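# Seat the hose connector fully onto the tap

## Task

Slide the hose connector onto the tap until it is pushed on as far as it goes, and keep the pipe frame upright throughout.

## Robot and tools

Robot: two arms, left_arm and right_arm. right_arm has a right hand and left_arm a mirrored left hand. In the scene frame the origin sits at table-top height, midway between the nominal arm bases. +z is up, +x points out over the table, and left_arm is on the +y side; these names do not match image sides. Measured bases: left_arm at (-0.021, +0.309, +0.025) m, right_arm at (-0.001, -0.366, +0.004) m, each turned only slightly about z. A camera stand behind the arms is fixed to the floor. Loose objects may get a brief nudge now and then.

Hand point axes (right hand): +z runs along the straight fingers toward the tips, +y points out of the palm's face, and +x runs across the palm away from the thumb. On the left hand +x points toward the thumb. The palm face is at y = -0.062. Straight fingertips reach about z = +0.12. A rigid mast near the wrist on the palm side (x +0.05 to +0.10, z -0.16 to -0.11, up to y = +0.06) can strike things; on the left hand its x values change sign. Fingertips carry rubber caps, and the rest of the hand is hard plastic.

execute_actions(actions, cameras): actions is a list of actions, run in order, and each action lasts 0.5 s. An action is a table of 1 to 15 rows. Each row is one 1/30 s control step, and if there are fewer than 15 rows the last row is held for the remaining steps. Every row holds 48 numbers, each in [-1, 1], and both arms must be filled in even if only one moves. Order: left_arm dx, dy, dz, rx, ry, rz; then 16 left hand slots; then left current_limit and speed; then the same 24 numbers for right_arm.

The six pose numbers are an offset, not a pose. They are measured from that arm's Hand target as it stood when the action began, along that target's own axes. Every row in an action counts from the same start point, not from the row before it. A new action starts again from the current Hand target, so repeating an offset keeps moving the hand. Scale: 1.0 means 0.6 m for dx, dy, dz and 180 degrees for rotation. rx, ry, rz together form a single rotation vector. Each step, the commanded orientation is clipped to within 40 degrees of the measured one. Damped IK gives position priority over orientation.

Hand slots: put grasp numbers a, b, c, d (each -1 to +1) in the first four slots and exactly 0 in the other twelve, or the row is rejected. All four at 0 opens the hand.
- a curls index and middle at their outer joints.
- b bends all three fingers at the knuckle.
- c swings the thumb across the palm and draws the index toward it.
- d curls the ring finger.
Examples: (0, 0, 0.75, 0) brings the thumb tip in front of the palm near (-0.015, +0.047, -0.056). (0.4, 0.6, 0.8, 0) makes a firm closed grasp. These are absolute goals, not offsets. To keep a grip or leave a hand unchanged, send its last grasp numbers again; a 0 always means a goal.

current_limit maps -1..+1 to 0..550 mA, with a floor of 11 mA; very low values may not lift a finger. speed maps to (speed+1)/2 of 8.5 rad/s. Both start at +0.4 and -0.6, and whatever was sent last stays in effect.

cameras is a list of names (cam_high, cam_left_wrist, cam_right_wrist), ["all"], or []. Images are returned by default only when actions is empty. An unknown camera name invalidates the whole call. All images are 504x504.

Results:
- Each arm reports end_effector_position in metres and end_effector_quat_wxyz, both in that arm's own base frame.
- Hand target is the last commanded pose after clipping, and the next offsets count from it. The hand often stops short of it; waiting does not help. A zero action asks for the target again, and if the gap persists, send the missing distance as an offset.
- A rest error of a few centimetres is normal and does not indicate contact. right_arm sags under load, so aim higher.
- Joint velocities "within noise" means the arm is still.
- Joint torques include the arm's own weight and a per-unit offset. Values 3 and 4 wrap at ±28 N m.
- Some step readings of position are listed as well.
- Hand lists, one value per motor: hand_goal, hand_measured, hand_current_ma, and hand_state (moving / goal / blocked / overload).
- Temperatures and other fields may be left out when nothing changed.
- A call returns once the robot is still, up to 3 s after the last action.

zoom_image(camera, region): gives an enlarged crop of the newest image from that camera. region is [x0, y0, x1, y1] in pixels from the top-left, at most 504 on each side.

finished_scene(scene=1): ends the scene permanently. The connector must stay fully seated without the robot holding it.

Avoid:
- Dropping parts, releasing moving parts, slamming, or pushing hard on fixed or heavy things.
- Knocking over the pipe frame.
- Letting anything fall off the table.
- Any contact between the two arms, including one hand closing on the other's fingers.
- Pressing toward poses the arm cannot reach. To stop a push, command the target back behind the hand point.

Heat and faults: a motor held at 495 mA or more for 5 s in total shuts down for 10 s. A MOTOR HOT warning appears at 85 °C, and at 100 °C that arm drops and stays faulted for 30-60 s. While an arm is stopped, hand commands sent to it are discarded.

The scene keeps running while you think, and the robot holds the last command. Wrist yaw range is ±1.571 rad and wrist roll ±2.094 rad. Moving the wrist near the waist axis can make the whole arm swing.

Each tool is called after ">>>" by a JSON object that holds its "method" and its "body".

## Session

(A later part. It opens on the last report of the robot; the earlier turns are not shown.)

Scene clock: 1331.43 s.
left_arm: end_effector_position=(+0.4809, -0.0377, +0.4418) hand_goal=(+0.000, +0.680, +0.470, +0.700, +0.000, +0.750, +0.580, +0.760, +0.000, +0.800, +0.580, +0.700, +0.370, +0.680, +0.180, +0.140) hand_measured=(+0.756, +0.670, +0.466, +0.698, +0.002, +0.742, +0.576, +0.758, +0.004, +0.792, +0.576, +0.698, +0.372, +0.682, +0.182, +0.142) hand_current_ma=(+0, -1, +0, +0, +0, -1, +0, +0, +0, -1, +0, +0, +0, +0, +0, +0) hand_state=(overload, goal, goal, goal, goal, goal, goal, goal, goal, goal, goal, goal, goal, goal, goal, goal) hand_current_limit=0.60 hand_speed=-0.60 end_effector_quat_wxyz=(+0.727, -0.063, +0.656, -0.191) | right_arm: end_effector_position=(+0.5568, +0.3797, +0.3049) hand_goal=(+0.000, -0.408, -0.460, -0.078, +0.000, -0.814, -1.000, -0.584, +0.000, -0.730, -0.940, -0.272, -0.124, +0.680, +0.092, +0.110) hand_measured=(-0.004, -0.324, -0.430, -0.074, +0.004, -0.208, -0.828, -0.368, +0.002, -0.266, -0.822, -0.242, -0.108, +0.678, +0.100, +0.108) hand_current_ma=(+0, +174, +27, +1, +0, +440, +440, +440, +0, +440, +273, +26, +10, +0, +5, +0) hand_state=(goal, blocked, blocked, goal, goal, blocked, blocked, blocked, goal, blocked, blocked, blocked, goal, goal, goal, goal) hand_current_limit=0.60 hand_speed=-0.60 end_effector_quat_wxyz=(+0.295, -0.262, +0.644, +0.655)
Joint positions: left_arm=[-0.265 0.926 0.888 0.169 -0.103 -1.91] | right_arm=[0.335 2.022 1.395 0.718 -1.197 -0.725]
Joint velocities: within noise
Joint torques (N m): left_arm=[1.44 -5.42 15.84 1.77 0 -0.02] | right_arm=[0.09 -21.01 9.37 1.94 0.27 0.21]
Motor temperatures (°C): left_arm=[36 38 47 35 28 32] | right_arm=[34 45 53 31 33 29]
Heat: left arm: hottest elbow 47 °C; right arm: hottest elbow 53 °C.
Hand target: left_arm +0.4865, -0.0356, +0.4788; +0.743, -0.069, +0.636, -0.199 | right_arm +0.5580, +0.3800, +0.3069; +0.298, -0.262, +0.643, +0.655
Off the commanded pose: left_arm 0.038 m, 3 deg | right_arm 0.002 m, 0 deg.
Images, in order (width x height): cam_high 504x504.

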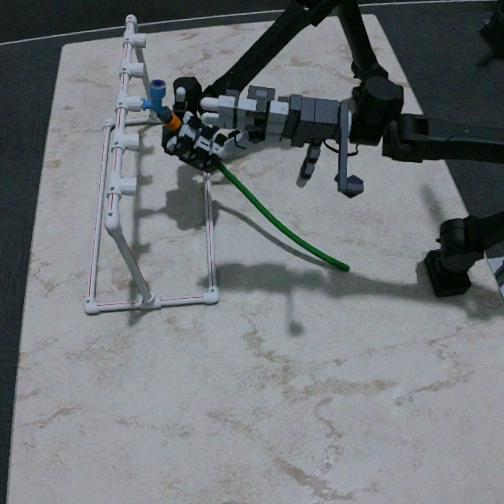

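>>> {"method": "execute_actions", "body": {"actions": [[[-0.018,-0.009,0.016,-0.01,0.008,0.02,0.05,0.05,0.15,0.05,0,0,0,0,0,0,0,0,0,0,0,0,0.6,-0.6,0,0,0,0,0,0,1,0.86,0.55,0.95,0,0,0,0,0,0,0,0,0,0,0,0,0.6,-0.6],[-0.04,-0.02,0.037,-0.022,0.018,0.045,0.1,0.1,0.1,0.1,0,0,0,0,0,0,0,0,0,0,0,0,0.6,-0.6,0,0,0,0,0,0,1,0.86,0.55,0.95,0,0,0,0,0,0,0,0,0,0,0,0,0.6,-0.6],[-0.065,-0.033,0.06,-0.036,0.03,0.075,0.2,0.15,0.05,0.15,0,0,0,0,0,0,0,0,0,0,0,0,0.6,-0.6,0,0,0,0,0,0,1,0.86,0.55,0.95,0,0,0,0,0,0,0,0,0,0,0,0,0.6,-0.6],[-0.09,-0.046,0.083,-0.05,0.041,0.103,0.3,0.225,0,0.2,0,0,0,0,0,0,0,0,0,0,0,0,0.6,-0.6,0,0,0,0,0,0,1,0.86,0.55,0.95,0,0,0,0,0,0,0,0,0,0,0,0,0.6,-0.6],[-0.1065,-0.0548,0.0987,-0.059,0.0486,0.1217,0.3,0.225,0,0.2,0,0,0,0,0,0,0,0,0,0,0,0,0.6,-0.6,0,0,0,0,0,0,1,0.86,0.55,0.95,0,0,0,0,0,0,0,0,0,0,0,0,0.6,-0.6]],[[-0.033,-0.033,0.03,0,0,0,0.3,0.225,0,0.2,0,0,0,0,0,0,0,0,0,0,0,0,0.6,-0.6,0,0,0,0,0,0,1,0.86,0.55,0.95,0,0,0,0,0,0,0,0,0,0,0,0,0.6,-0.6],[-0.067,-0.067,0.06,0,0,0,0.3,0.225,0,0.2,0,0,0,0,0,0,0,0,0,0,0,0,0.6,-0.6,0,0,0,0,0,0,1,0.86,0.55,0.95,0,0,0,0,0,0,0,0,0,0,0,0,0.6,-0.6],[-0.1,-0.1,0.09,0,0,0,0.3,0.225,0,0.2,0,0,0,0,0,0,0,0,0,0,0,0,0.6,-0.6,0,0,0,0,0,0,1,0.86,0.55,0.95,0,0,0,0,0,0,0,0,0,0,0,0,0.6,-0.6],[-0.133,-0.133,0.12,0,0,0,0.3,0.225,0,0.2,0,0,0,0,0,0,0,0,0,0,0,0,0.6,-0.6,0,0,0,0,0,0,1,0.86,0.55,0.95,0,0,0,0,0,0,0,0,0,0,0,0,0.6,-0.6],[-0.167,-0.167,0.15,0,0,0,0.3,0.225,0,0.2,0,0,0,0,0,0,0,0,0,0,0,0,0.6,-0.6,0,0,0,0,0,0,1,0.86,0.55,0.95,0,0,0,0,0,0,0,0,0,0,0,0,0.6,-0.6]]], "cameras": ["cam_high", "cam_left_wrist"]}}

Scene clock: 1344.87 s.
left_arm: end_effector_position=(+0.6185, -0.1552, +0.6219) hand_goal=(+0.000, +0.496, +0.358, +0.460, +0.000, +0.322, +0.056, +0.266, +0.000, +0.352, +0.260, +0.496, +0.740, +0.680, +0.230, +0.170) hand_measured=(+0.792, +0.496, +0.360, +0.462, +0.002, +0.322, +0.058, +0.268, +0.004, +0.352, +0.262, +0.498, +0.738, +0.682, +0.228, +0.168) hand_current_ma=(+0, +0, +0, +0, +0, +0, +0, +0, +0, +0, +0, +0, +0, +0, +0, +0) hand_state=(overload, goal, goal, goal, goal, goal, goal, goal, goal, goal, goal, goal, goal, goal, goal, goal) hand_current_limit=0.60 hand_speed=-0.60 end_effector_quat_wxyz=(+0.698, +0.014, +0.716, +0.003) | right_arm: end_effector_position=(+0.5568, +0.3797, +0.3049) hand_goal=(+0.000, -0.408, -0.460, -0.078, +0.000, -0.814, -1.000, -0.584, +0.000, -0.730, -0.940, -0.272, -0.124, +0.680, +0.092, +0.110) hand_measured=(-0.004, -0.324, -0.430, -0.074, +0.004, -0.208, -0.828, -0.368, +0.002, -0.266, -0.822, -0.242, -0.108, +0.678, +0.100, +0.108) hand_current_ma=(+0, +174, +27, +1, +0, +440, +440, +440, +0, +440, +273, +26, +10, +0, +5, +0) hand_state=(goal, blocked, blocked, goal, goal, blocked, blocked, blocked, goal, blocked, blocked, blocked, goal, goal, goal, goal) hand_current_limit=0.60 hand_speed=-0.60 end_effector_quat_wxyz=(+0.295, -0.262, +0.644, +0.655)
Joint positions: left_arm=[-0.491 1.528 1.897 -0.399 -0.475 -1.56] | right_arm=[0.335 2.022 1.395 0.718 -1.197 -0.725]
Joint torques (N m): left_arm=[1.14 -15.03 15.25 1.55 -0.23 0.3] | right_arm=[-0.03 -20.95 9.37 1.95 0.28 0.22]
Heat: left arm: hottest elbow 48 °C; right arm: hottest elbow 52 °C.
Hand target: left_arm +0.6200, -0.1502, +0.6600; +0.707, +0.000, +0.707, +0.000 | right_arm +0.5580, +0.3800, +0.3069; +0.298, -0.262, +0.643, +0.655
Off the commanded pose: left_arm 0.039 m, 2 deg | right_arm 0.002 m, 0 deg.
Step readings (end_effector_position of left_arm | right_arm):
0: (+0.4809, -0.0377, +0.4418) | (+0.5568, +0.3797, +0.3049)
1: (+0.4809, -0.0375, +0.4417) | (+0.5568, +0.3797, +0.3049)
2: (+0.4808, -0.0367, +0.4417) | (+0.5568, +0.3797, +0.3049)
4: (+0.4820, -0.0330, +0.4457) | (+0.5568, +0.3797, +0.3049)
8: (+0.4976, -0.0371, +0.4797) | (+0.5568, +0.3797, +0.3049)
15: (+0.5187, -0.0500, +0.5244) | (+0.5568, +0.3797, +0.3049)
16: (+0.5204, -0.0494, +0.5257) | (+0.5568, +0.3797, +0.3049)
17: (+0.5223, -0.0494, +0.5270) | (+0.5568, +0.3797, +0.3049)
19: (+0.5303, -0.0535, +0.5352) | (+0.5568, +0.3797, +0.3049)
23: (+0.5631, -0.1004, +0.5773) | (+0.5568, +0.3797, +0.3049)
30: (+0.6049, -0.1586, +0.6155) | (+0.5568, +0.3797, +0.3049)
Images, in order (width x height): cam_high 504x504, cam_left_wrist 504x504.

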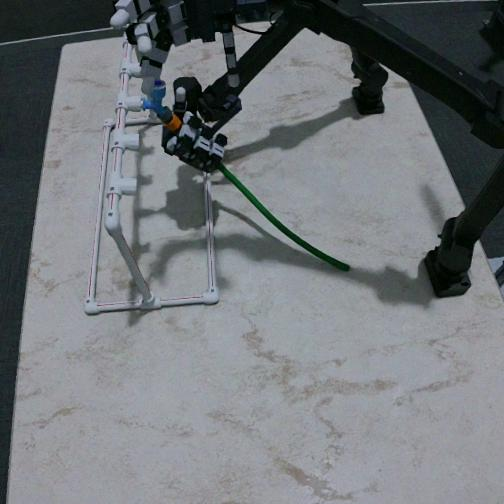

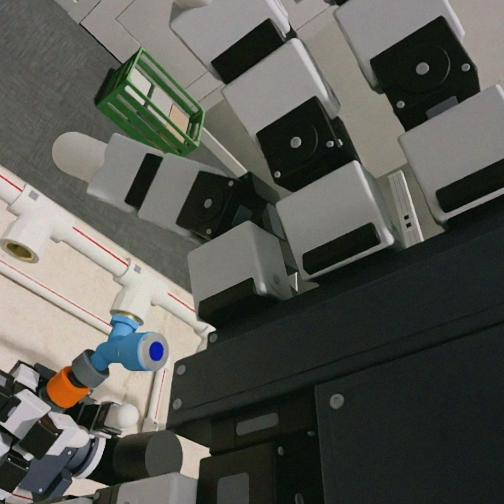

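>>> {"method": "execute_actions", "body": {"actions": [[[-0.013,-0.043,0.04,0.033,0,0,0.3,0.225,0,0.2,0,0,0,0,0,0,0,0,0,0,0,0,0.6,-0.6,0,0,0,0,0,0,1,0.86,0.55,0.95,0,0,0,0,0,0,0,0,0,0,0,0,0.6,-0.6],[-0.027,-0.087,0.08,0.067,0,0,0.3,0.225,0,0.2,0,0,0,0,0,0,0,0,0,0,0,0,0.6,-0.6,0,0,0,0,0,0,1,0.86,0.55,0.95,0,0,0,0,0,0,0,0,0,0,0,0,0.6,-0.6],[-0.04,-0.13,0.12,0.1,0,0,0.3,0.225,0,0.2,0,0,0,0,0,0,0,0,0,0,0,0,0.6,-0.6,0,0,0,0,0,0,1,0.86,0.55,0.95,0,0,0,0,0,0,0,0,0,0,0,0,0.6,-0.6],[-0.053,-0.173,0.16,0.133,0,0,0.3,0.225,0,0.2,0,0,0,0,0,0,0,0,0,0,0,0,0.6,-0.6,0,0,0,0,0,0,1,0.86,0.55,0.95,0,0,0,0,0,0,0,0,0,0,0,0,0.6,-0.6],[-0.067,-0.217,0.2,0.1667,0,0,0.3,0.225,0,0.2,0,0,0,0,0,0,0,0,0,0,0,0,0.6,-0.6,0,0,0,0,0,0,1,0.86,0.55,0.95,0,0,0,0,0,0,0,0,0,0,0,0,0.6,-0.6]],[[0.02,-0.005,0.028,0,0,0,0.3,0.225,0,0.2,0,0,0,0,0,0,0,0,0,0,0,0,0.6,-0.6,0,0,0,0,0,0,1,0.86,0.55,0.95,0,0,0,0,0,0,0,0,0,0,0,0,0.6,-0.6],[0.04,-0.01,0.055,0,0,0,0.3,0.225,0,0.2,0,0,0,0,0,0,0,0,0,0,0,0,0.6,-0.6,0,0,0,0,0,0,1,0.86,0.55,0.95,0,0,0,0,0,0,0,0,0,0,0,0,0.6,-0.6],[0.06,-0.015,0.083,0,0,0,0.3,0.225,0,0.2,0,0,0,0,0,0,0,0,0,0,0,0,0.6,-0.6,0,0,0,0,0,0,1,0.86,0.55,0.95,0,0,0,0,0,0,0,0,0,0,0,0,0.6,-0.6],[0.083,-0.02,0.111,0,0,0,0.3,0.225,0,0.2,0,0,0,0,0,0,0,0,0,0,0,0,0.6,-0.6,0,0,0,0,0,0,1,0.86,0.55,0.95,0,0,0,0,0,0,0,0,0,0,0,0,0.6,-0.6]]], "cameras": ["cam_high", "cam_left_wrist"]}}

>>> {"method": "zoom_image", "body": {"camera": "cam_high", "region": [95, 0, 235, 140]}}

Scene clock: 1347.93 s.
left_arm: end_effector_position=(+0.8048, -0.3242, +0.6053) hand_goal=(+0.000, +0.496, +0.358, +0.460, +0.000, +0.322, +0.056, +0.266, +0.000, +0.352, +0.260, +0.496, +0.740, +0.680, +0.230, +0.170) hand_measured=(+0.796, +0.496, +0.360, +0.462, +0.002, +0.322, +0.058, +0.268, +0.004, +0.352, +0.262, +0.498, +0.738, +0.682, +0.228, +0.168) hand_current_ma=(+0, +0, +0, +0, +0, +0, +0, +0, +0, +0, +0, +0, +0, +0, +0, +0) hand_state=(overload, goal, goal, goal, goal, goal, goal, goal, goal, goal, goal, goal, goal, goal, goal, goal) hand_current_limit=0.60 hand_speed=-0.60 end_effector_quat_wxyz=(+0.691, +0.193, +0.671, -0.186) | right_arm: end_effector_position=(+0.5568, +0.3797, +0.3049) hand_goal=(+0.000, -0.408, -0.460, -0.078, +0.000, -0.814, -1.000, -0.584, +0.000, -0.730, -0.940, -0.272, -0.124, +0.680, +0.092, +0.110) hand_measured=(-0.004, -0.324, -0.430, -0.074, +0.004, -0.208, -0.828, -0.368, +0.002, -0.266, -0.822, -0.242, -0.108, +0.678, +0.100, +0.108) hand_current_ma=(+0, +174, +27, +1, +0, +440, +440, +440, +0, +440, +273, +26, +10, +0, +5, +0) hand_state=(goal, blocked, blocked, goal, goal, blocked, blocked, blocked, goal, blocked, blocked, blocked, goal, goal, goal, goal) hand_current_limit=0.60 hand_speed=-0.60 end_effector_quat_wxyz=(+0.295, -0.262, +0.644, +0.655)
Joint positions: left_arm=[-0.465 2.225 2.874 -0.625 0.078 -1.556] | right_arm=[0.335 2.022 1.395 0.718 -1.197 -0.725]
Joint torques (N m): left_arm=[0.26 -25.52 13.24 1.85 -0.03 0.3] | right_arm=[0.03 -21.01 9.36 1.89 0.28 0.22]
Heat: left arm: hottest elbow 49 °C; right arm: hottest elbow 52 °C.
Hand target: left_arm +0.7916, -0.3242, +0.6505; +0.683, +0.183, +0.683, -0.183 | right_arm +0.5580, +0.3800, +0.3069; +0.298, -0.262, +0.643, +0.655
Off the commanded pose: left_arm 0.047 m, 2 deg | right_arm 0.002 m, 0 deg.
elbow stopped short (left arm): the move would have taken joint 3 (elbow) straighter than the controller allows.
Step readings (end_effector_position of left_arm | right_arm):
0: (+0.6185, -0.1552, +0.6219) | (+0.5568, +0.3797, +0.3049)
1: (+0.6187, -0.1559, +0.6224) | (+0.5568, +0.3797, +0.3049)
2: (+0.6206, -0.1589, +0.6231) | (+0.5568, +0.3797, +0.3049)
4: (+0.6328, -0.1774, +0.6317) | (+0.5568, +0.3797, +0.3049)
8: (+0.6645, -0.2385, +0.6597) | (+0.5568, +0.3797, +0.3049)
15: (+0.7165, -0.2869, +0.6656) | (+0.5568, +0.3797, +0.3049)
16: (+0.7242, -0.2882, +0.6622) | (+0.5568, +0.3797, +0.3049)
17: (+0.7310, -0.2890, +0.6589) | (+0.5568, +0.3797, +0.3049)
19: (+0.7449, -0.2925, +0.6535) | (+0.5568, +0.3797, +0.3049)
23: (+0.7709, -0.3042, +0.6404) | (+0.5568, +0.3797, +0.3049)
30: (+0.8047, -0.3238, +0.5982) | (+0.5568, +0.3797, +0.3049)
Images, in order (width x height): cam_high 504x504, cam_left_wrist 504x504.

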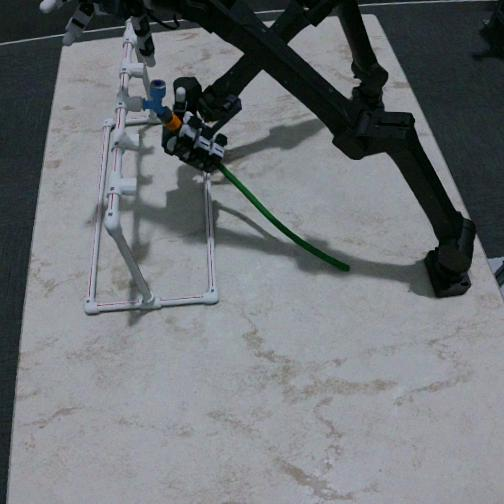

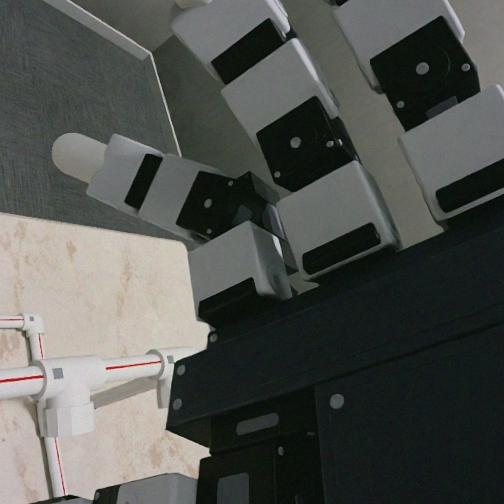

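Scaled by 3.600 from the camera's 504x504 image, which has a finer 720x720 frame.

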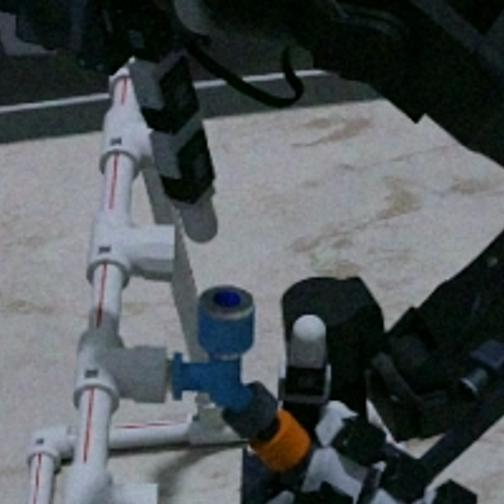

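>>> {"method": "execute_actions", "body": {"actions": [[[0.017,-0.0013,-0.0023,0,0,0,0.3,0.225,0,0.2,0,0,0,0,0,0,0,0,0,0,0,0,0.6,-0.6,0,0,0,0,0,0,1,0.86,0.55,0.95,0,0,0,0,0,0,0,0,0,0,0,0,0.6,-0.6],[0.033,-0.0026,-0.0046,0,0,0,0.3,0.225,0,0.2,0,0,0,0,0,0,0,0,0,0,0,0,0.6,-0.6,0,0,0,0,0,0,1,0.86,0.55,0.95,0,0,0,0,0,0,0,0,0,0,0,0,0.6,-0.6],[0.05,-0.004,-0.007,0,0,0,0.3,0.225,0,0.2,0,0,0,0,0,0,0,0,0,0,0,0,0.6,-0.6,0,0,0,0,0,0,1,0.86,0.55,0.95,0,0,0,0,0,0,0,0,0,0,0,0,0.6,-0.6]]], "cameras": ["cam_high"]}}

>>> {"method": "zoom_image", "body": {"camera": "cam_high", "region": [115, 40, 215, 140]}}

Scene clock: 1350.07 s.
left_arm: end_effector_position=(+0.8011, -0.3243, +0.5877) hand_goal=(+0.000, +0.496, +0.358, +0.460, +0.000, +0.322, +0.056, +0.266, +0.000, +0.352, +0.260, +0.496, +0.740, +0.680, +0.230, +0.170) hand_measured=(+0.796, +0.496, +0.360, +0.462, +0.002, +0.322, +0.058, +0.268, +0.004, +0.352, +0.262, +0.498, +0.738, +0.682, +0.228, +0.168) hand_current_ma=(+0, +0, +0, +0, +0, +0, +0, +0, +0, +0, +0, +0, +0, +0, +0, +0) hand_state=(overload, goal, goal, goal, goal, goal, goal, goal, goal, goal, goal, goal, goal, goal, goal, goal) hand_current_limit=0.60 hand_speed=-0.60 end_effector_quat_wxyz=(+0.669, +0.190, +0.697, -0.175) | right_arm: end_effector_position=(+0.5568, +0.3797, +0.3049) hand_goal=(+0.000, -0.408, -0.460, -0.078, +0.000, -0.814, -1.000, -0.584, +0.000, -0.730, -0.940, -0.272, -0.124, +0.680, +0.092, +0.110) hand_measured=(-0.004, -0.324, -0.430, -0.074, +0.004, -0.208, -0.828, -0.368, +0.002, -0.266, -0.822, -0.242, -0.108, +0.678, +0.100, +0.108) hand_current_ma=(+0, +174, +27, +1, +0, +440, +440, +440, +0, +440, +273, +26, +10, +0, +5, +0) hand_state=(goal, blocked, blocked, goal, goal, blocked, blocked, blocked, goal, blocked, blocked, blocked, goal, goal, goal, goal) hand_current_limit=0.60 hand_speed=-0.60 end_effector_quat_wxyz=(+0.295, -0.262, +0.644, +0.655)
Joint positions: left_arm=[-0.473 2.225 2.874 -0.694 0.049 -1.558] | right_arm=[0.335 2.022 1.395 0.718 -1.197 -0.725]
Joint torques (N m): left_arm=[0.21 -25.05 13.38 1.63 -0.22 0.11] | right_arm=[0.03 -20.89 9.39 1.94 0.28 0.2]
Heat: left arm: hottest elbow 49 °C; right arm: hottest elbow 52 °C.
Hand target: left_arm +0.7868, -0.3241, +0.6205; +0.683, +0.183, +0.683, -0.183 | right_arm +0.5580, +0.3800, +0.3069; +0.298, -0.262, +0.643, +0.655
Off the commanded pose: left_arm 0.036 m, 3 deg | right_arm 0.002 m, 0 deg.
elbow stopped short (left arm): the move would have taken joint 3 (elbow) straighter than the controller allows.
Step readings (end_effector_position of left_arm | right_arm):
0: (+0.8048, -0.3242, +0.6053) | (+0.5568, +0.3797, +0.3049)
1: (+0.8048, -0.3242, +0.6053) | (+0.5568, +0.3797, +0.3049)
2: (+0.8048, -0.3242, +0.6051) | (+0.5568, +0.3797, +0.3049)
4: (+0.8043, -0.3235, +0.6022) | (+0.5568, +0.3797, +0.3049)
8: (+0.8031, -0.3221, +0.5936) | (+0.5568, +0.3797, +0.3049)
15: (+0.8014, -0.3239, +0.5885) | (+0.5568, +0.3797, +0.3049)
Images, in order (width x height): cam_high 504x504.

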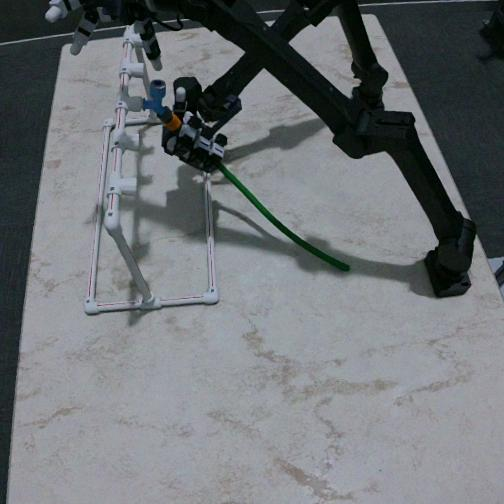

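Scaled by 5.040 from the camera's 504x504 image, which has a finer 720x720 frame.

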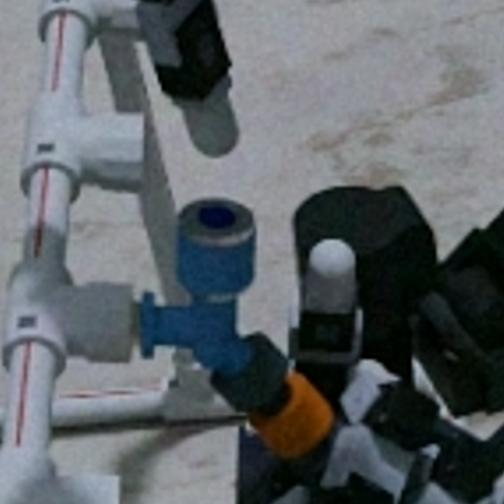

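>>> {"method": "execute_actions", "body": {"actions": [[[0.017,0,0,0,0,0,0.3,0.225,0,0.2,0,0,0,0,0,0,0,0,0,0,0,0,0.6,-0.6,0,0,0,0,0,0,1,0.86,0.55,0.95,0,0,0,0,0,0,0,0,0,0,0,0,0.6,-0.6],[0.033,0,0,0,0,0,0.3,0.225,0,0.2,0,0,0,0,0,0,0,0,0,0,0,0,0.6,-0.6,0,0,0,0,0,0,1,0.86,0.55,0.95,0,0,0,0,0,0,0,0,0,0,0,0,0.6,-0.6]]], "cameras": ["cam_high"]}}

>>> {"method": "zoom_image", "body": {"camera": "cam_high", "region": [115, 40, 215, 140]}}

Scene clock: 1351.93 s.
left_arm: end_effector_position=(+0.7982, -0.3223, +0.5785) hand_goal=(+0.000, +0.496, +0.358, +0.460, +0.000, +0.322, +0.056, +0.266, +0.000, +0.352, +0.260, +0.496, +0.740, +0.680, +0.230, +0.170) hand_measured=(+0.796, +0.496, +0.360, +0.462, +0.002, +0.322, +0.058, +0.268, +0.004, +0.352, +0.262, +0.498, +0.738, +0.682, +0.228, +0.168) hand_current_ma=(+0, +0, +0, +0, +0, +0, +0, +0, +0, +0, +0, +0, +0, +0, +0, +0) hand_state=(overload, goal, goal, goal, goal, goal, goal, goal, goal, goal, goal, goal, goal, goal, goal, goal) hand_current_limit=0.60 hand_speed=-0.60 end_effector_quat_wxyz=(+0.668, +0.185, +0.699, -0.174) | right_arm: end_effector_position=(+0.5568, +0.3797, +0.3049) hand_goal=(+0.000, -0.408, -0.460, -0.078, +0.000, -0.814, -1.000, -0.584, +0.000, -0.730, -0.940, -0.272, -0.124, +0.680, +0.092, +0.110) hand_measured=(-0.004, -0.324, -0.430, -0.074, +0.004, -0.208, -0.828, -0.368, +0.002, -0.266, -0.822, -0.242, -0.108, +0.678, +0.100, +0.108) hand_current_ma=(+0, +174, +27, +1, +0, +440, +440, +440, +0, +440, +273, +26, +10, +0, +5, +0) hand_state=(goal, blocked, blocked, goal, goal, blocked, blocked, blocked, goal, blocked, blocked, blocked, goal, goal, goal, goal) hand_current_limit=0.60 hand_speed=-0.60 end_effector_quat_wxyz=(+0.295, -0.262, +0.644, +0.655)
Joint positions: left_arm=[-0.475 2.132 2.675 -0.591 0.038 -1.564] | right_arm=[0.335 2.022 1.395 0.718 -1.197 -0.725]
Joint torques (N m): left_arm=[0.26 -26.58 8.23 2.76 -0.03 0.15] | right_arm=[0.03 -20.89 9.35 1.92 0.29 0.21]
Heat: left arm: hottest elbow 49 °C; right arm: hottest elbow 52 °C.
Hand target: left_arm +0.7867, -0.3240, +0.6008; +0.683, +0.183, +0.683, -0.183 | right_arm +0.5580, +0.3800, +0.3069; +0.298, -0.262, +0.643, +0.655
Off the commanded pose: left_arm 0.025 m, 3 deg | right_arm 0.002 m, 0 deg.
Step readings (end_effector_position of left_arm | right_arm):
0: (+0.8011, -0.3243, +0.5876) | (+0.5568, +0.3797, +0.3049)
1: (+0.8011, -0.3242, +0.5876) | (+0.5568, +0.3797, +0.3049)
2: (+0.8011, -0.3239, +0.5876) | (+0.5568, +0.3797, +0.3049)
4: (+0.8007, -0.3235, +0.5867) | (+0.5568, +0.3797, +0.3049)
8: (+0.8002, -0.3232, +0.5802) | (+0.5568, +0.3797, +0.3049)
15: (+0.8006, -0.3234, +0.5730) | (+0.5568, +0.3797, +0.3049)
Images, in order (width x height): cam_high 504x504.

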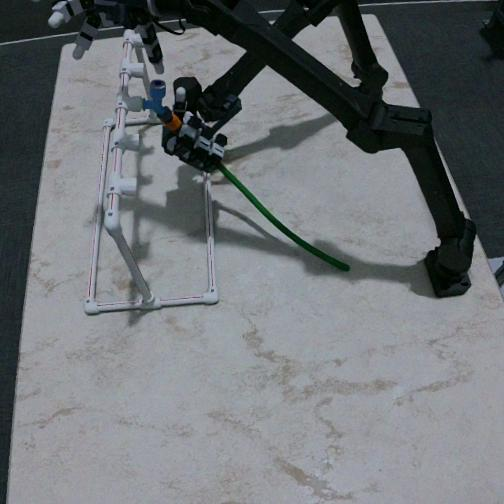

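Scaled by 5.040 from the camera's 504x504 image, which has a finer 720x720 frame.

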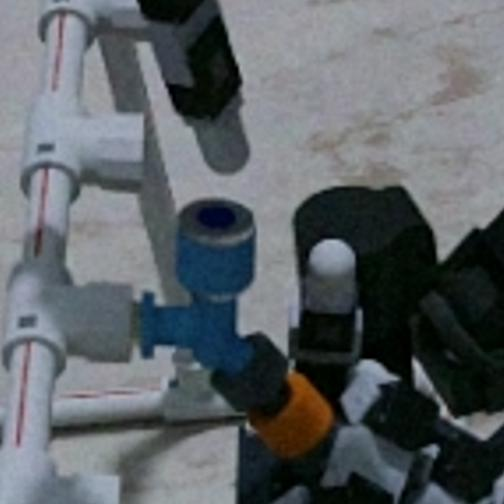

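>>> {"method": "execute_actions", "body": {"actions": [[[0.017,0,0.002,0,-0.006,0,0.3,0.225,0,0.2,0,0,0,0,0,0,0,0,0,0,0,0,0.6,-0.6,0,0,0,0,0,0,1,0.86,0.55,0.95,0,0,0,0,0,0,0,0,0,0,0,0,0.6,-0.6],[0.033,-0.002,0.004,0,-0.012,0,0.3,0.225,0,0.2,0,0,0,0,0,0,0,0,0,0,0,0,0.6,-0.6,0,0,0,0,0,0,1,0.86,0.55,0.95,0,0,0,0,0,0,0,0,0,0,0,0,0.6,-0.6],[0.05,-0.003,0.006,0,-0.017,0,0.3,0.225,0,0.2,0,0,0,0,0,0,0,0,0,0,0,0,0.6,-0.6,0,0,0,0,0,0,1,0.86,0.55,0.95,0,0,0,0,0,0,0,0,0,0,0,0,0.6,-0.6]]], "cameras": ["cam_high"]}}

>>> {"method": "zoom_image", "body": {"camera": "cam_high", "region": [115, 40, 215, 140]}}

Scene clock: 1353.60 s.
left_arm: end_effector_position=(+0.7954, -0.3233, +0.5619) hand_goal=(+0.000, +0.496, +0.358, +0.460, +0.000, +0.322, +0.056, +0.266, +0.000, +0.352, +0.260, +0.496, +0.740, +0.680, +0.230, +0.170) hand_measured=(+0.800, +0.496, +0.360, +0.462, +0.004, +0.322, +0.058, +0.268, +0.004, +0.352, +0.262, +0.498, +0.738, +0.682, +0.232, +0.172) hand_current_ma=(+0, +0, +0, +0, +0, +0, +0, +0, +0, +0, +0, +0, +0, +0, +0, +0) hand_state=(overload, goal, goal, goal, goal, goal, goal, goal, goal, goal, goal, goal, goal, goal, goal, goal) hand_current_limit=0.60 hand_speed=-0.60 end_effector_quat_wxyz=(+0.695, +0.178, +0.673, -0.181) | right_arm: end_effector_position=(+0.5568, +0.3797, +0.3049) hand_goal=(+0.000, -0.408, -0.460, -0.078, +0.000, -0.814, -1.000, -0.584, +0.000, -0.730, -0.940, -0.272, -0.124, +0.680, +0.092, +0.110) hand_measured=(-0.004, -0.324, -0.430, -0.074, +0.004, -0.208, -0.828, -0.368, +0.002, -0.266, -0.822, -0.242, -0.108, +0.678, +0.100, +0.108) hand_current_ma=(+0, +174, +27, +1, +0, +440, +440, +440, +0, +440, +273, +26, +10, +0, +5, +0) hand_state=(goal, blocked, blocked, goal, goal, blocked, blocked, blocked, goal, blocked, blocked, blocked, goal, goal, goal, goal) hand_current_limit=0.60 hand_speed=-0.60 end_effector_quat_wxyz=(+0.295, -0.262, +0.644, +0.655)
Joint positions: left_arm=[-0.477 2.015 2.372 -0.326 0.037 -1.569] | right_arm=[0.335 2.022 1.395 0.718 -1.197 -0.725]
Joint torques (N m): left_arm=[0.21 -25.23 8.57 2.69 -0.02 0.18] | right_arm=[0.09 -20.95 9.39 1.94 0.28 0.21]
Heat: left arm: hottest elbow 49 °C; right arm: hottest elbow 52 °C.
Hand target: left_arm +0.7889, -0.3274, +0.5709; +0.701, +0.178, +0.664, -0.188 | right_arm +0.5580, +0.3800, +0.3069; +0.298, -0.262, +0.643, +0.655
Off the commanded pose: left_arm 0.012 m, 1 deg | right_arm 0.002 m, 0 deg.
Step readings (end_effector_position of left_arm | right_arm):
0: (+0.7983, -0.3224, +0.5781) | (+0.5568, +0.3797, +0.3049)
1: (+0.7985, -0.3225, +0.5774) | (+0.5568, +0.3797, +0.3049)
2: (+0.7987, -0.3226, +0.5769) | (+0.5568, +0.3797, +0.3049)
4: (+0.7983, -0.3219, +0.5724) | (+0.5568, +0.3797, +0.3049)
8: (+0.7977, -0.3226, +0.5575) | (+0.5568, +0.3797, +0.3049)
15: (+0.7944, -0.3224, +0.5628) | (+0.5568, +0.3797, +0.3049)
Images, in order (width x height): cam_high 504x504.

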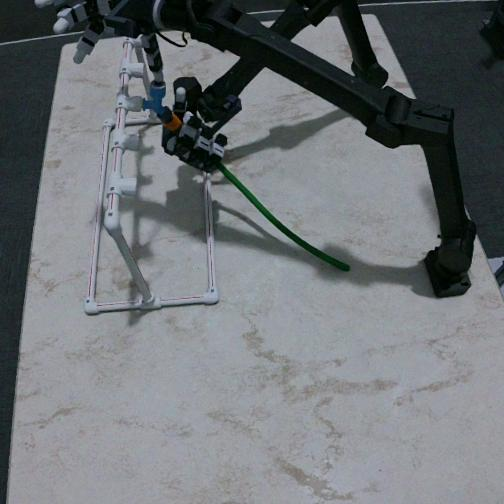

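Scaled by 5.040 from the camera's 504x504 image, which has a finer 720x720 frame.

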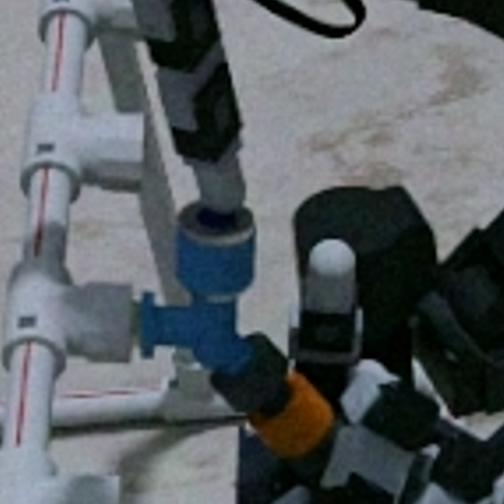

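>>> {"method": "execute_actions", "body": {"actions": [[[0.02,0,0,0,0,0,0.3,0.225,0,0.2,0,0,0,0,0,0,0,0,0,0,0,0,0.6,-0.6,0,0,0,0,0,0,1,0.86,0.55,0.95,0,0,0,0,0,0,0,0,0,0,0,0,0.6,-0.6],[0.04,0,0.005,0,0,0,0.3,0.225,0,0.2,0,0,0,0,0,0,0,0,0,0,0,0,0.6,-0.6,0,0,0,0,0,0,1,0.86,0.55,0.95,0,0,0,0,0,0,0,0,0,0,0,0,0.6,-0.6]]], "cameras": ["cam_high"]}}

>>> {"method": "zoom_image", "body": {"camera": "cam_high", "region": [115, 40, 215, 140]}}

Scene clock: 1354.77 s.
left_arm: end_effector_position=(+0.7905, -0.3208, +0.5642) hand_goal=(+0.000, +0.496, +0.358, +0.460, +0.000, +0.322, +0.056, +0.266, +0.000, +0.352, +0.260, +0.496, +0.740, +0.680, +0.230, +0.170) hand_measured=(+0.802, +0.496, +0.360, +0.462, +0.004, +0.322, +0.058, +0.268, +0.004, +0.352, +0.262, +0.498, +0.738, +0.682, +0.236, +0.172) hand_current_ma=(+0, +0, +0, +0, +0, +0, +0, +0, +0, +0, +0, +0, +0, +0, +1, +0) hand_state=(overload, goal, goal, goal, goal, goal, goal, goal, goal, goal, goal, goal, goal, goal, goal, goal) hand_current_limit=0.60 hand_speed=-0.60 end_effector_quat_wxyz=(+0.708, +0.175, +0.658, -0.185) | right_arm: end_effector_position=(+0.5568, +0.3797, +0.3049) hand_goal=(+0.000, -0.408, -0.460, -0.078, +0.000, -0.814, -1.000, -0.584, +0.000, -0.730, -0.940, -0.272, -0.124, +0.680, +0.092, +0.110) hand_measured=(-0.004, -0.324, -0.430, -0.074, +0.004, -0.208, -0.828, -0.368, +0.002, -0.266, -0.822, -0.242, -0.108, +0.678, +0.100, +0.108) hand_current_ma=(+0, +174, +27, +1, +0, +440, +440, +440, +0, +440, +273, +26, +10, +0, +5, +0) hand_state=(goal, blocked, blocked, goal, goal, blocked, blocked, blocked, goal, blocked, blocked, blocked, goal, goal, goal, goal) hand_current_limit=0.60 hand_speed=-0.60 end_effector_quat_wxyz=(+0.295, -0.262, +0.644, +0.655)
Joint positions: left_arm=[-0.477 1.979 2.292 -0.241 0.037 -1.569] | right_arm=[0.335 2.022 1.395 0.718 -1.197 -0.725]
Joint torques (N m): left_arm=[0.21 -22.36 7.82 2.29 -0.01 0.19] | right_arm=[-0.03 -20.95 9.36 1.94 0.27 0.22]
Heat: left arm: hottest elbow 49 °C; right arm: hottest elbow 52 °C.
Hand target: left_arm +0.7926, -0.3296, +0.5471; +0.701, +0.178, +0.664, -0.188 | right_arm +0.5580, +0.3800, +0.3069; +0.298, -0.262, +0.643, +0.655
Off the commanded pose: left_arm 0.019 m, 1 deg | right_arm 0.002 m, 0 deg.
Step readings (end_effector_position of left_arm | right_arm):
0: (+0.7954, -0.3233, +0.5619) | (+0.5568, +0.3797, +0.3049)
1: (+0.7955, -0.3234, +0.5614) | (+0.5568, +0.3797, +0.3049)
2: (+0.7955, -0.3234, +0.5611) | (+0.5568, +0.3797, +0.3049)
4: (+0.7939, -0.3226, +0.5620) | (+0.5568, +0.3797, +0.3049)
8: (+0.7914, -0.3213, +0.5632) | (+0.5568, +0.3797, +0.3049)
15: (+0.7906, -0.3208, +0.5641) | (+0.5568, +0.3797, +0.3049)
Images, in order (width x height): cam_high 504x504.

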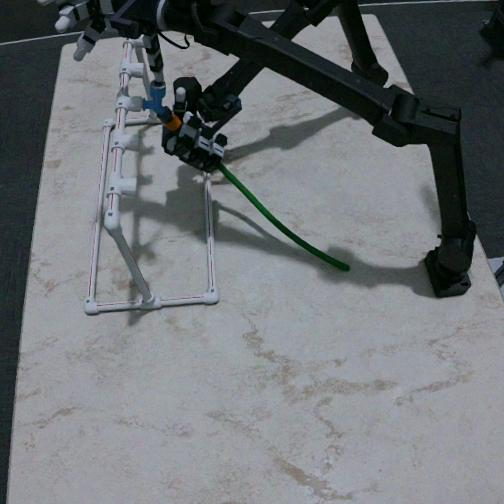

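Scaled by 5.040 from the camera's 504x504 image, which has a finer 720x720 frame.

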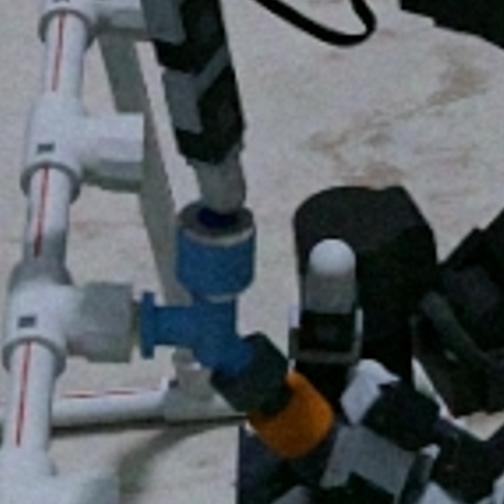

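>>> {"method": "execute_actions", "body": {"actions": [[[0.033,0.005,0.008,0,0.005,0,0.3,0.225,0,0.2,0,0,0,0,0,0,0,0,0,0,0,0,0.6,-0.6,0,0,0,0,0,0,1,0.86,0.55,0.95,0,0,0,0,0,0,0,0,0,0,0,0,0.6,-0.6],[0.067,0.01,0.017,0,0.011,0,0.3,0.225,0,0.2,0,0,0,0,0,0,0,0,0,0,0,0,0.6,-0.6,0,0,0,0,0,0,1,0.86,0.55,0.95,0,0,0,0,0,0,0,0,0,0,0,0,0.6,-0.6]]], "cameras": ["cam_high"]}}

>>> {"method": "zoom_image", "body": {"camera": "cam_high", "region": [115, 40, 215, 140]}}

Scene clock: 1355.97 s.
left_arm: end_effector_position=(+0.7874, -0.3207, +0.5651) hand_goal=(+0.000, +0.496, +0.358, +0.460, +0.000, +0.322, +0.056, +0.266, +0.000, +0.352, +0.260, +0.496, +0.740, +0.680, +0.230, +0.170) hand_measured=(+0.804, +0.496, +0.360, +0.462, +0.004, +0.322, +0.058, +0.268, +0.004, +0.352, +0.262, +0.498, +0.736, +0.682, +0.238, +0.174) hand_current_ma=(+0, +0, +0, +0, +0, +0, +0, +0, +0, +0, +0, +0, +0, +0, +2, +0) hand_state=(overload, goal, goal, goal, goal, goal, goal, goal, goal, goal, goal, goal, goal, goal, goal, goal) hand_current_limit=0.60 hand_speed=-0.60 end_effector_quat_wxyz=(+0.717, +0.175, +0.648, -0.189) | right_arm: end_effector_position=(+0.5568, +0.3797, +0.3049) hand_goal=(+0.000, -0.408, -0.460, -0.078, +0.000, -0.814, -1.000, -0.584, +0.000, -0.730, -0.940, -0.272, -0.124, +0.680, +0.092, +0.110) hand_measured=(-0.004, -0.324, -0.430, -0.074, +0.004, -0.208, -0.828, -0.368, +0.002, -0.266, -0.822, -0.242, -0.108, +0.678, +0.100, +0.108) hand_current_ma=(+0, +174, +27, +1, +0, +440, +440, +440, +0, +440, +273, +26, +10, +0, +5, +0) hand_state=(goal, blocked, blocked, goal, goal, blocked, blocked, blocked, goal, blocked, blocked, blocked, goal, goal, goal, goal) hand_current_limit=0.60 hand_speed=-0.60 end_effector_quat_wxyz=(+0.295, -0.262, +0.644, +0.655)
Joint positions: left_arm=[-0.477 1.959 2.244 -0.187 0.044 -1.569] | right_arm=[0.335 2.022 1.395 0.718 -1.197 -0.725]
Joint torques (N m): left_arm=[0.79 -19.14 6.5 1.81 0.02 0.21] | right_arm=[-0.03 -20.95 9.39 1.94 0.27 0.21]
Heat: left arm: hottest elbow 49 °C; right arm: hottest elbow 52 °C.
Hand target: left_arm +0.8063, -0.3306, +0.5075; +0.689, +0.181, +0.676, -0.185 | right_arm +0.5580, +0.3800, +0.3069; +0.298, -0.262, +0.643, +0.655
Off the commanded pose: left_arm 0.061 m, 5 deg | right_arm 0.002 m, 0 deg.
Step readings (end_effector_position of left_arm | right_arm):
0: (+0.7905, -0.3208, +0.5642) | (+0.5568, +0.3797, +0.3049)
1: (+0.7906, -0.3209, +0.5640) | (+0.5568, +0.3797, +0.3049)
2: (+0.7905, -0.3210, +0.5639) | (+0.5568, +0.3797, +0.3049)
4: (+0.7898, -0.3211, +0.5640) | (+0.5568, +0.3797, +0.3049)
8: (+0.7883, -0.3209, +0.5644) | (+0.5568, +0.3797, +0.3049)
15: (+0.7875, -0.3207, +0.5651) | (+0.5568, +0.3797, +0.3049)
Images, in order (width x height): cam_high 504x504.

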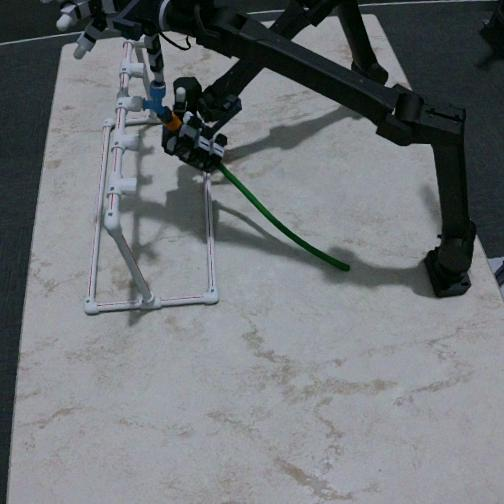

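Scaled by 5.040 from the camera's 504x504 image, which has a finer 720x720 frame.

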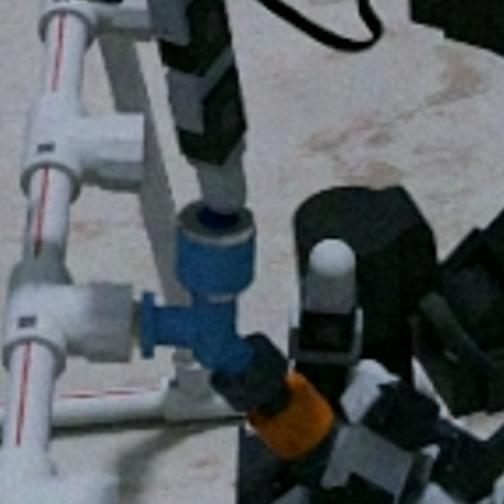

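>>> {"method": "execute_actions", "body": {"actions": [[[0.033,0,0.0,0,0.011,0,0.3,0.225,0,0.2,0,0,0,0,0,0,0,0,0,0,0,0,0.6,-0.6,0,0,0,0,0,0,1,0.86,0.55,0.95,0,0,0,0,0,0,0,0,0,0,0,0,0.6,-0.6],[0.067,0,0,0,0.022,0,0.3,0.225,0,0.2,0,0,0,0,0,0,0,0,0,0,0,0,0.6,-0.6,0,0,0,0,0,0,1,0.86,0.55,0.95,0,0,0,0,0,0,0,0,0,0,0,0,0.6,-0.6]]], "cameras": ["cam_high"]}}

>>> {"method": "zoom_image", "body": {"camera": "cam_high", "region": [115, 40, 215, 140]}}

Scene clock: 1357.17 s.
left_arm: end_effector_position=(+0.7792, -0.3164, +0.5624) hand_goal=(+0.000, +0.496, +0.358, +0.460, +0.000, +0.322, +0.056, +0.266, +0.000, +0.352, +0.260, +0.496, +0.740, +0.680, +0.230, +0.170) hand_measured=(+0.810, +0.496, +0.360, +0.462, +0.004, +0.322, +0.058, +0.268, +0.004, +0.352, +0.262, +0.498, +0.736, +0.682, +0.198, +0.152) hand_current_ma=(+0, +0, +0, +0, +0, +0, +0, +0, +0, +0, +0, +0, +0, +0, -23, -9) hand_state=(overload, goal, goal, goal, goal, goal, goal, goal, goal, goal, goal, goal, goal, goal, blocked, goal) hand_current_limit=0.60 hand_speed=-0.60 end_effector_quat_wxyz=(+0.716, +0.176, +0.649, -0.188) | right_arm: end_effector_position=(+0.5568, +0.3797, +0.3049) hand_goal=(+0.000, -0.408, -0.460, -0.078, +0.000, -0.814, -1.000, -0.584, +0.000, -0.730, -0.940, -0.272, -0.124, +0.680, +0.092, +0.110) hand_measured=(-0.004, -0.324, -0.430, -0.074, +0.004, -0.208, -0.828, -0.368, +0.002, -0.266, -0.822, -0.242, -0.108, +0.678, +0.100, +0.108) hand_current_ma=(+0, +174, +27, +1, +0, +440, +440, +440, +0, +440, +273, +26, +10, +0, +5, +0) hand_state=(goal, blocked, blocked, goal, goal, blocked, blocked, blocked, goal, blocked, blocked, blocked, goal, goal, goal, goal) hand_current_limit=0.60 hand_speed=-0.60 end_effector_quat_wxyz=(+0.295, -0.262, +0.644, +0.655)
Joint positions: left_arm=[-0.477 1.922 2.183 -0.165 0.045 -1.568] | right_arm=[0.335 2.022 1.395 0.718 -1.197 -0.725]
Joint torques (N m): left_arm=[0.79 -16.56 5.18 1.07 0.01 0.23] | right_arm=[0.03 -20.95 9.37 1.92 0.28 0.22]
Heat: left arm: hottest elbow 49 °C; right arm: hottest elbow 52 °C.
Hand target: left_arm +0.8070, -0.3310, +0.4672; +0.666, +0.188, +0.700, -0.179 | right_arm +0.5580, +0.3800, +0.3069; +0.298, -0.262, +0.643, +0.655
Off the commanded pose: left_arm 0.100 m, 8 deg | right_arm 0.002 m, 0 deg.
Step readings (end_effector_position of left_arm | right_arm):
0: (+0.7875, -0.3207, +0.5650) | (+0.5568, +0.3797, +0.3049)
1: (+0.7875, -0.3207, +0.5648) | (+0.5568, +0.3797, +0.3049)
2: (+0.7872, -0.3206, +0.5643) | (+0.5568, +0.3797, +0.3049)
4: (+0.7855, -0.3198, +0.5637) | (+0.5568, +0.3797, +0.3049)
8: (+0.7819, -0.3179, +0.5625) | (+0.5568, +0.3797, +0.3049)
15: (+0.7795, -0.3166, +0.5626) | (+0.5568, +0.3797, +0.3049)
Images, in order (width x height): cam_high 504x504.

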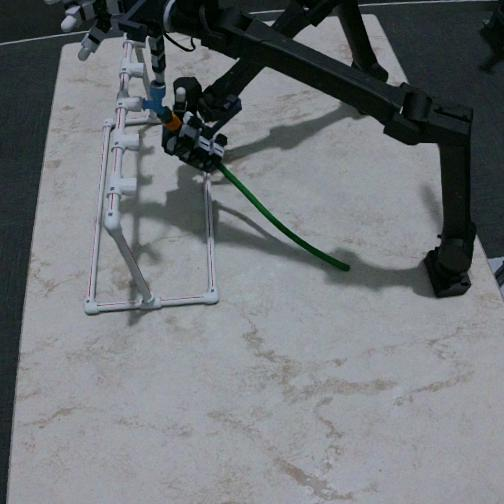

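Scaled by 5.040 from the camera's 504x504 image, which has a finer 720x720 frame.

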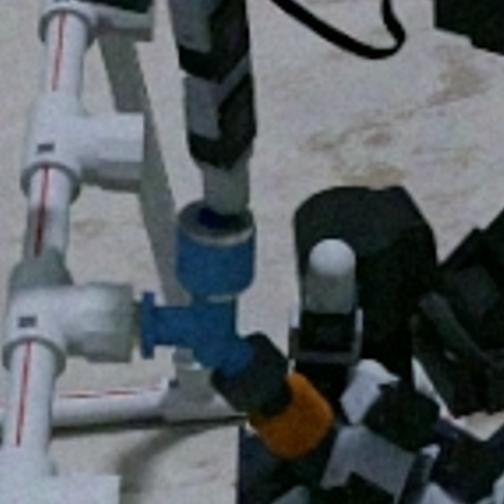

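>>> {"method": "execute_actions", "body": {"actions": [[[0,0,0.0,0,0,0,0.3,0.225,0,0.2,0,0,0,0,0,0,0,0,0,0,0,0,0.6,-0.6,-0.0114,0.0074,0.0006,0,0,0,1,0.86,0.55,0.95,0,0,0,0,0,0,0,0,0,0,0,0,0.6,-0.6],[0,0,0,0,0,0,0.3,0.225,0,0.2,0,0,0,0,0,0,0,0,0,0,0,0,0.6,-0.6,-0.0228,0.0147,0.0012,0,0,0,1,0.86,0.55,0.95,0,0,0,0,0,0,0,0,0,0,0,0,0.6,-0.6]],[[0,0,0.0,0,0,0,0.3,0.225,0,0.2,0,0,0,0,0,0,0,0,0,0,0,0,0.6,-0.6,-0.0114,0.0074,0.0006,0,0,0,1,0.86,0.55,0.95,0,0,0,0,0,0,0,0,0,0,0,0,0.6,-0.6],[0,0,0,0,0,0,0.3,0.225,0,0.2,0,0,0,0,0,0,0,0,0,0,0,0,0.6,-0.6,-0.0228,0.0147,0.0012,0,0,0,1,0.86,0.55,0.95,0,0,0,0,0,0,0,0,0,0,0,0,0.6,-0.6]]], "cameras": ["cam_high"]}}

>>> {"method": "zoom_image", "body": {"camera": "cam_high", "region": [115, 40, 215, 140]}}

Scene clock: 1359.20 s.
left_arm: end_effector_position=(+0.7791, -0.3164, +0.5625) hand_goal=(+0.000, +0.496, +0.358, +0.460, +0.000, +0.322, +0.056, +0.266, +0.000, +0.352, +0.260, +0.496, +0.740, +0.680, +0.230, +0.170) hand_measured=(+0.816, +0.496, +0.360, +0.462, +0.004, +0.322, +0.058, +0.268, +0.004, +0.352, +0.262, +0.498, +0.736, +0.682, +0.198, +0.152) hand_current_ma=(+0, +0, +0, +0, +0, +0, +0, +0, +0, +0, +0, +0, +0, +0, -23, -9) hand_state=(overload, goal, goal, goal, goal, goal, goal, goal, goal, goal, goal, goal, goal, goal, blocked, goal) hand_current_limit=0.60 hand_speed=-0.60 end_effector_quat_wxyz=(+0.716, +0.176, +0.649, -0.188) | right_arm: end_effector_position=(+0.5596, +0.3807, +0.3051) hand_goal=(+0.000, -0.408, -0.460, -0.078, +0.000, -0.814, -1.000, -0.584, +0.000, -0.730, -0.940, -0.272, -0.124, +0.680, +0.092, +0.110) hand_measured=(-0.004, -0.324, -0.430, -0.074, +0.004, -0.208, -0.828, -0.368, +0.002, -0.266, -0.822, -0.242, -0.108, +0.678, +0.100, +0.108) hand_current_ma=(+0, +174, +27, +1, +0, +440, +440, +440, +0, +440, +273, +26, +10, +0, +5, +0) hand_state=(goal, blocked, blocked, goal, goal, blocked, blocked, blocked, goal, blocked, blocked, blocked, goal, goal, goal, goal) hand_current_limit=0.60 hand_speed=-0.60 end_effector_quat_wxyz=(+0.279, -0.250, +0.655, +0.656)
Joint positions: left_arm=[-0.477 1.922 2.182 -0.165 0.045 -1.568] | right_arm=[0.335 2.013 1.395 0.662 -1.198 -0.725]
Joint torques (N m): left_arm=[0.79 -16.56 5 1.05 0.01 0.23] | right_arm=[-0.21 -23.59 12.59 1.42 0.15 0.22]
Heat: left arm: hottest elbow 49 °C; right arm: hottest elbow 52 °C.
Hand target: left_arm +0.8069, -0.3310, +0.4672; +0.666, +0.187, +0.700, -0.179 | right_arm +0.5640, +0.3801, +0.3390; +0.298, -0.262, +0.643, +0.655
Off the commanded pose: left_arm 0.100 m, 8 deg | right_arm 0.034 m, 3 deg.
Step readings (end_effector_position of left_arm | right_arm):
0: (+0.7791, -0.3164, +0.5625) | (+0.5568, +0.3797, +0.3049)
1: (+0.7791, -0.3164, +0.5625) | (+0.5568, +0.3797, +0.3049)
2: (+0.7791, -0.3164, +0.5625) | (+0.5568, +0.3797, +0.3049)
4: (+0.7791, -0.3164, +0.5625) | (+0.5571, +0.3798, +0.3047)
8: (+0.7791, -0.3164, +0.5625) | (+0.5577, +0.3800, +0.3039)
15: (+0.7791, -0.3164, +0.5625) | (+0.5580, +0.3801, +0.3040)
16: (+0.7791, -0.3164, +0.5625) | (+0.5581, +0.3801, +0.3040)
17: (+0.7791, -0.3164, +0.5625) | (+0.5581, +0.3802, +0.3043)
19: (+0.7791, -0.3164, +0.5625) | (+0.5586, +0.3803, +0.3045)
23: (+0.7791, -0.3164, +0.5625) | (+0.5593, +0.3806, +0.3049)
30: (+0.7791, -0.3164, +0.5625) | (+0.5596, +0.3807, +0.3050)
Images, in order (width x height): cam_high 504x504.

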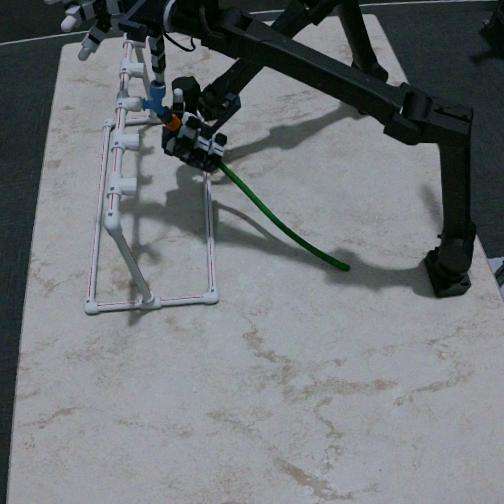

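Scaled by 5.040 from the camera's 504x504 image, which has a finer 720x720 frame.

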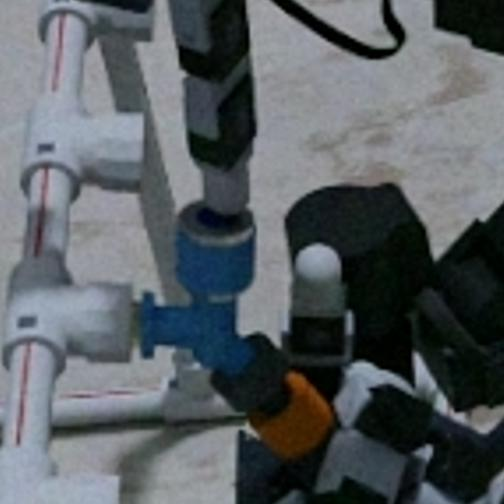

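>>> {"method": "execute_actions", "body": {"actions": [[[0,0,0.0,0,0,0,0.3,0.225,0,0.2,0,0,0,0,0,0,0,0,0,0,0,0,0.6,-0.6,-0.005,0.0025,0,-0.0031,-0.0027,-0.0103,1,0.86,0.55,0.95,0,0,0,0,0,0,0,0,0,0,0,0,0.6,-0.6],[0,0,0,0,0,0,0.3,0.225,0,0.2,0,0,0,0,0,0,0,0,0,0,0,0,0.6,-0.6,-0.01,0.005,0,-0.0061,-0.0054,-0.0206,1,0.86,0.55,0.95,0,0,0,0,0,0,0,0,0,0,0,0,0.6,-0.6],[0,0,0,0,0,0,0.3,0.225,0,0.2,0,0,0,0,0,0,0,0,0,0,0,0,0.6,-0.6,-0.014,0.0075,0,-0.0092,-0.0081,-0.031,1,0.86,0.55,0.95,0,0,0,0,0,0,0,0,0,0,0,0,0.6,-0.6]]], "cameras": ["cam_high", "cam_right_wrist"]}}

>>> {"method": "zoom_image", "body": {"camera": "cam_high", "region": [115, 40, 215, 140]}}

>>> {"method": "zoom_image", "body": {"camera": "cam_right_wrist", "region": [404, 280, 504, 380]}}

Scene clock: 1361.10 s.
left_arm: end_effector_position=(+0.7791, -0.3164, +0.5625) hand_goal=(+0.000, +0.496, +0.358, +0.460, +0.000, +0.322, +0.056, +0.266, +0.000, +0.352, +0.260, +0.496, +0.740, +0.680, +0.230, +0.170) hand_measured=(+0.818, +0.496, +0.360, +0.462, +0.004, +0.322, +0.058, +0.268, +0.004, +0.352, +0.262, +0.498, +0.736, +0.682, +0.198, +0.152) hand_current_ma=(+0, +0, +0, +0, +0, +0, +0, +0, +0, +0, +0, +0, +0, +0, -24, -9) hand_state=(overload, goal, goal, goal, goal, goal, goal, goal, goal, goal, goal, goal, goal, goal, blocked, goal) hand_current_limit=0.60 hand_speed=-0.60 end_effector_quat_wxyz=(+0.716, +0.176, +0.649, -0.188) | right_arm: end_effector_position=(+0.5558, +0.3795, +0.3080) hand_goal=(+0.000, -0.408, -0.460, -0.078, +0.000, -0.814, -1.000, -0.584, +0.000, -0.730, -0.940, -0.272, -0.124, +0.680, +0.092, +0.110) hand_measured=(-0.004, -0.324, -0.430, -0.074, +0.004, -0.208, -0.828, -0.368, +0.002, -0.266, -0.822, -0.242, -0.108, +0.678, +0.100, +0.108) hand_current_ma=(+0, +174, +27, +1, +0, +440, +440, +440, +0, +440, +273, +26, +10, +0, +5, +0) hand_state=(goal, blocked, blocked, goal, goal, blocked, blocked, blocked, goal, blocked, blocked, blocked, goal, goal, goal, goal) hand_current_limit=0.60 hand_speed=-0.60 end_effector_quat_wxyz=(+0.291, -0.262, +0.646, +0.655)
Joint positions: left_arm=[-0.477 1.922 2.182 -0.165 0.045 -1.568] | right_arm=[0.335 2.013 1.395 0.696 -1.203 -0.731]
Joint torques (N m): left_arm=[0.73 -16.62 5.01 1.06 0 0.23] | right_arm=[-0.44 -21.66 15.68 3.19 0.31 0.22]
Heat: left arm: hottest elbow 48 °C; right arm: hottest elbow 52 °C.
Hand target: left_arm +0.8069, -0.3310, +0.4672; +0.666, +0.187, +0.700, -0.179 | right_arm +0.5665, +0.3795, +0.3482; +0.334, -0.289, +0.616, +0.652
Off the commanded pose: left_arm 0.100 m, 8 deg | right_arm 0.042 m, 7 deg.
Step readings (end_effector_position of left_arm | right_arm):
0: (+0.7791, -0.3164, +0.5625) | (+0.5596, +0.3807, +0.3051)
1: (+0.7791, -0.3164, +0.5625) | (+0.5596, +0.3807, +0.3051)
2: (+0.7791, -0.3164, +0.5625) | (+0.5595, +0.3807, +0.3051)
4: (+0.7791, -0.3164, +0.5625) | (+0.5592, +0.3804, +0.3053)
8: (+0.7791, -0.3164, +0.5625) | (+0.5569, +0.3798, +0.3069)
15: (+0.7791, -0.3164, +0.5625) | (+0.5558, +0.3795, +0.3079)
Images, in order (width x height): cam_high 504x504, cam_right_wrist 504x504.

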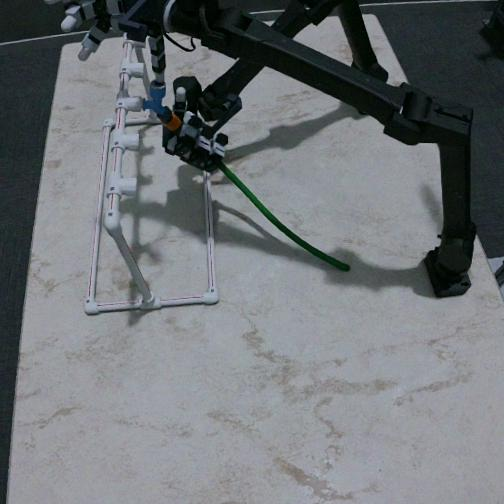

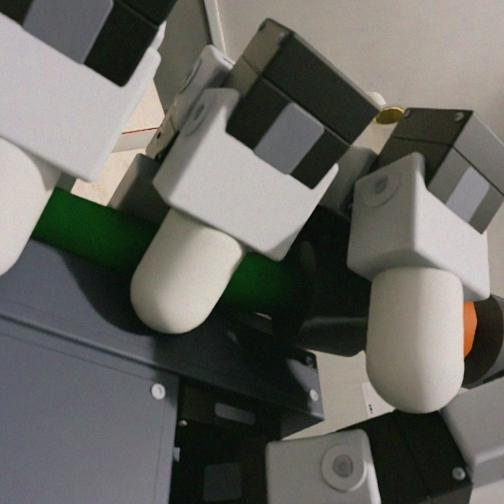

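Scaled by 5.040 from the camera's 504x504 image, which has a finer 720x720 frame.

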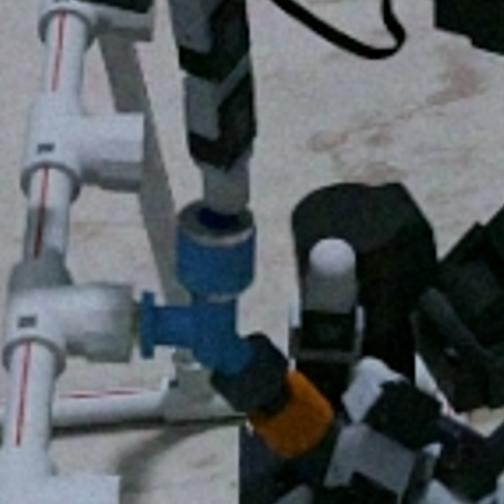

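Scaled by 5.040 from the camera's 504x504 image, which has a finer 720x720 frame.

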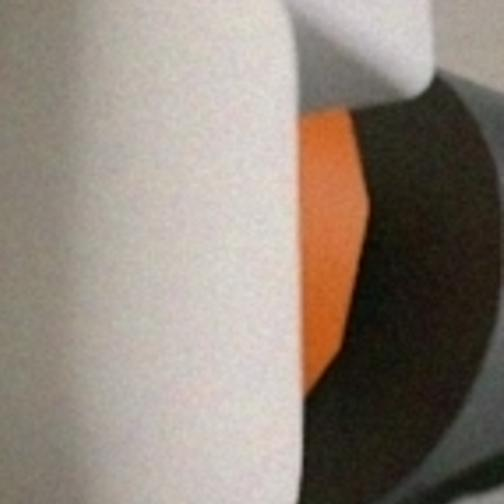

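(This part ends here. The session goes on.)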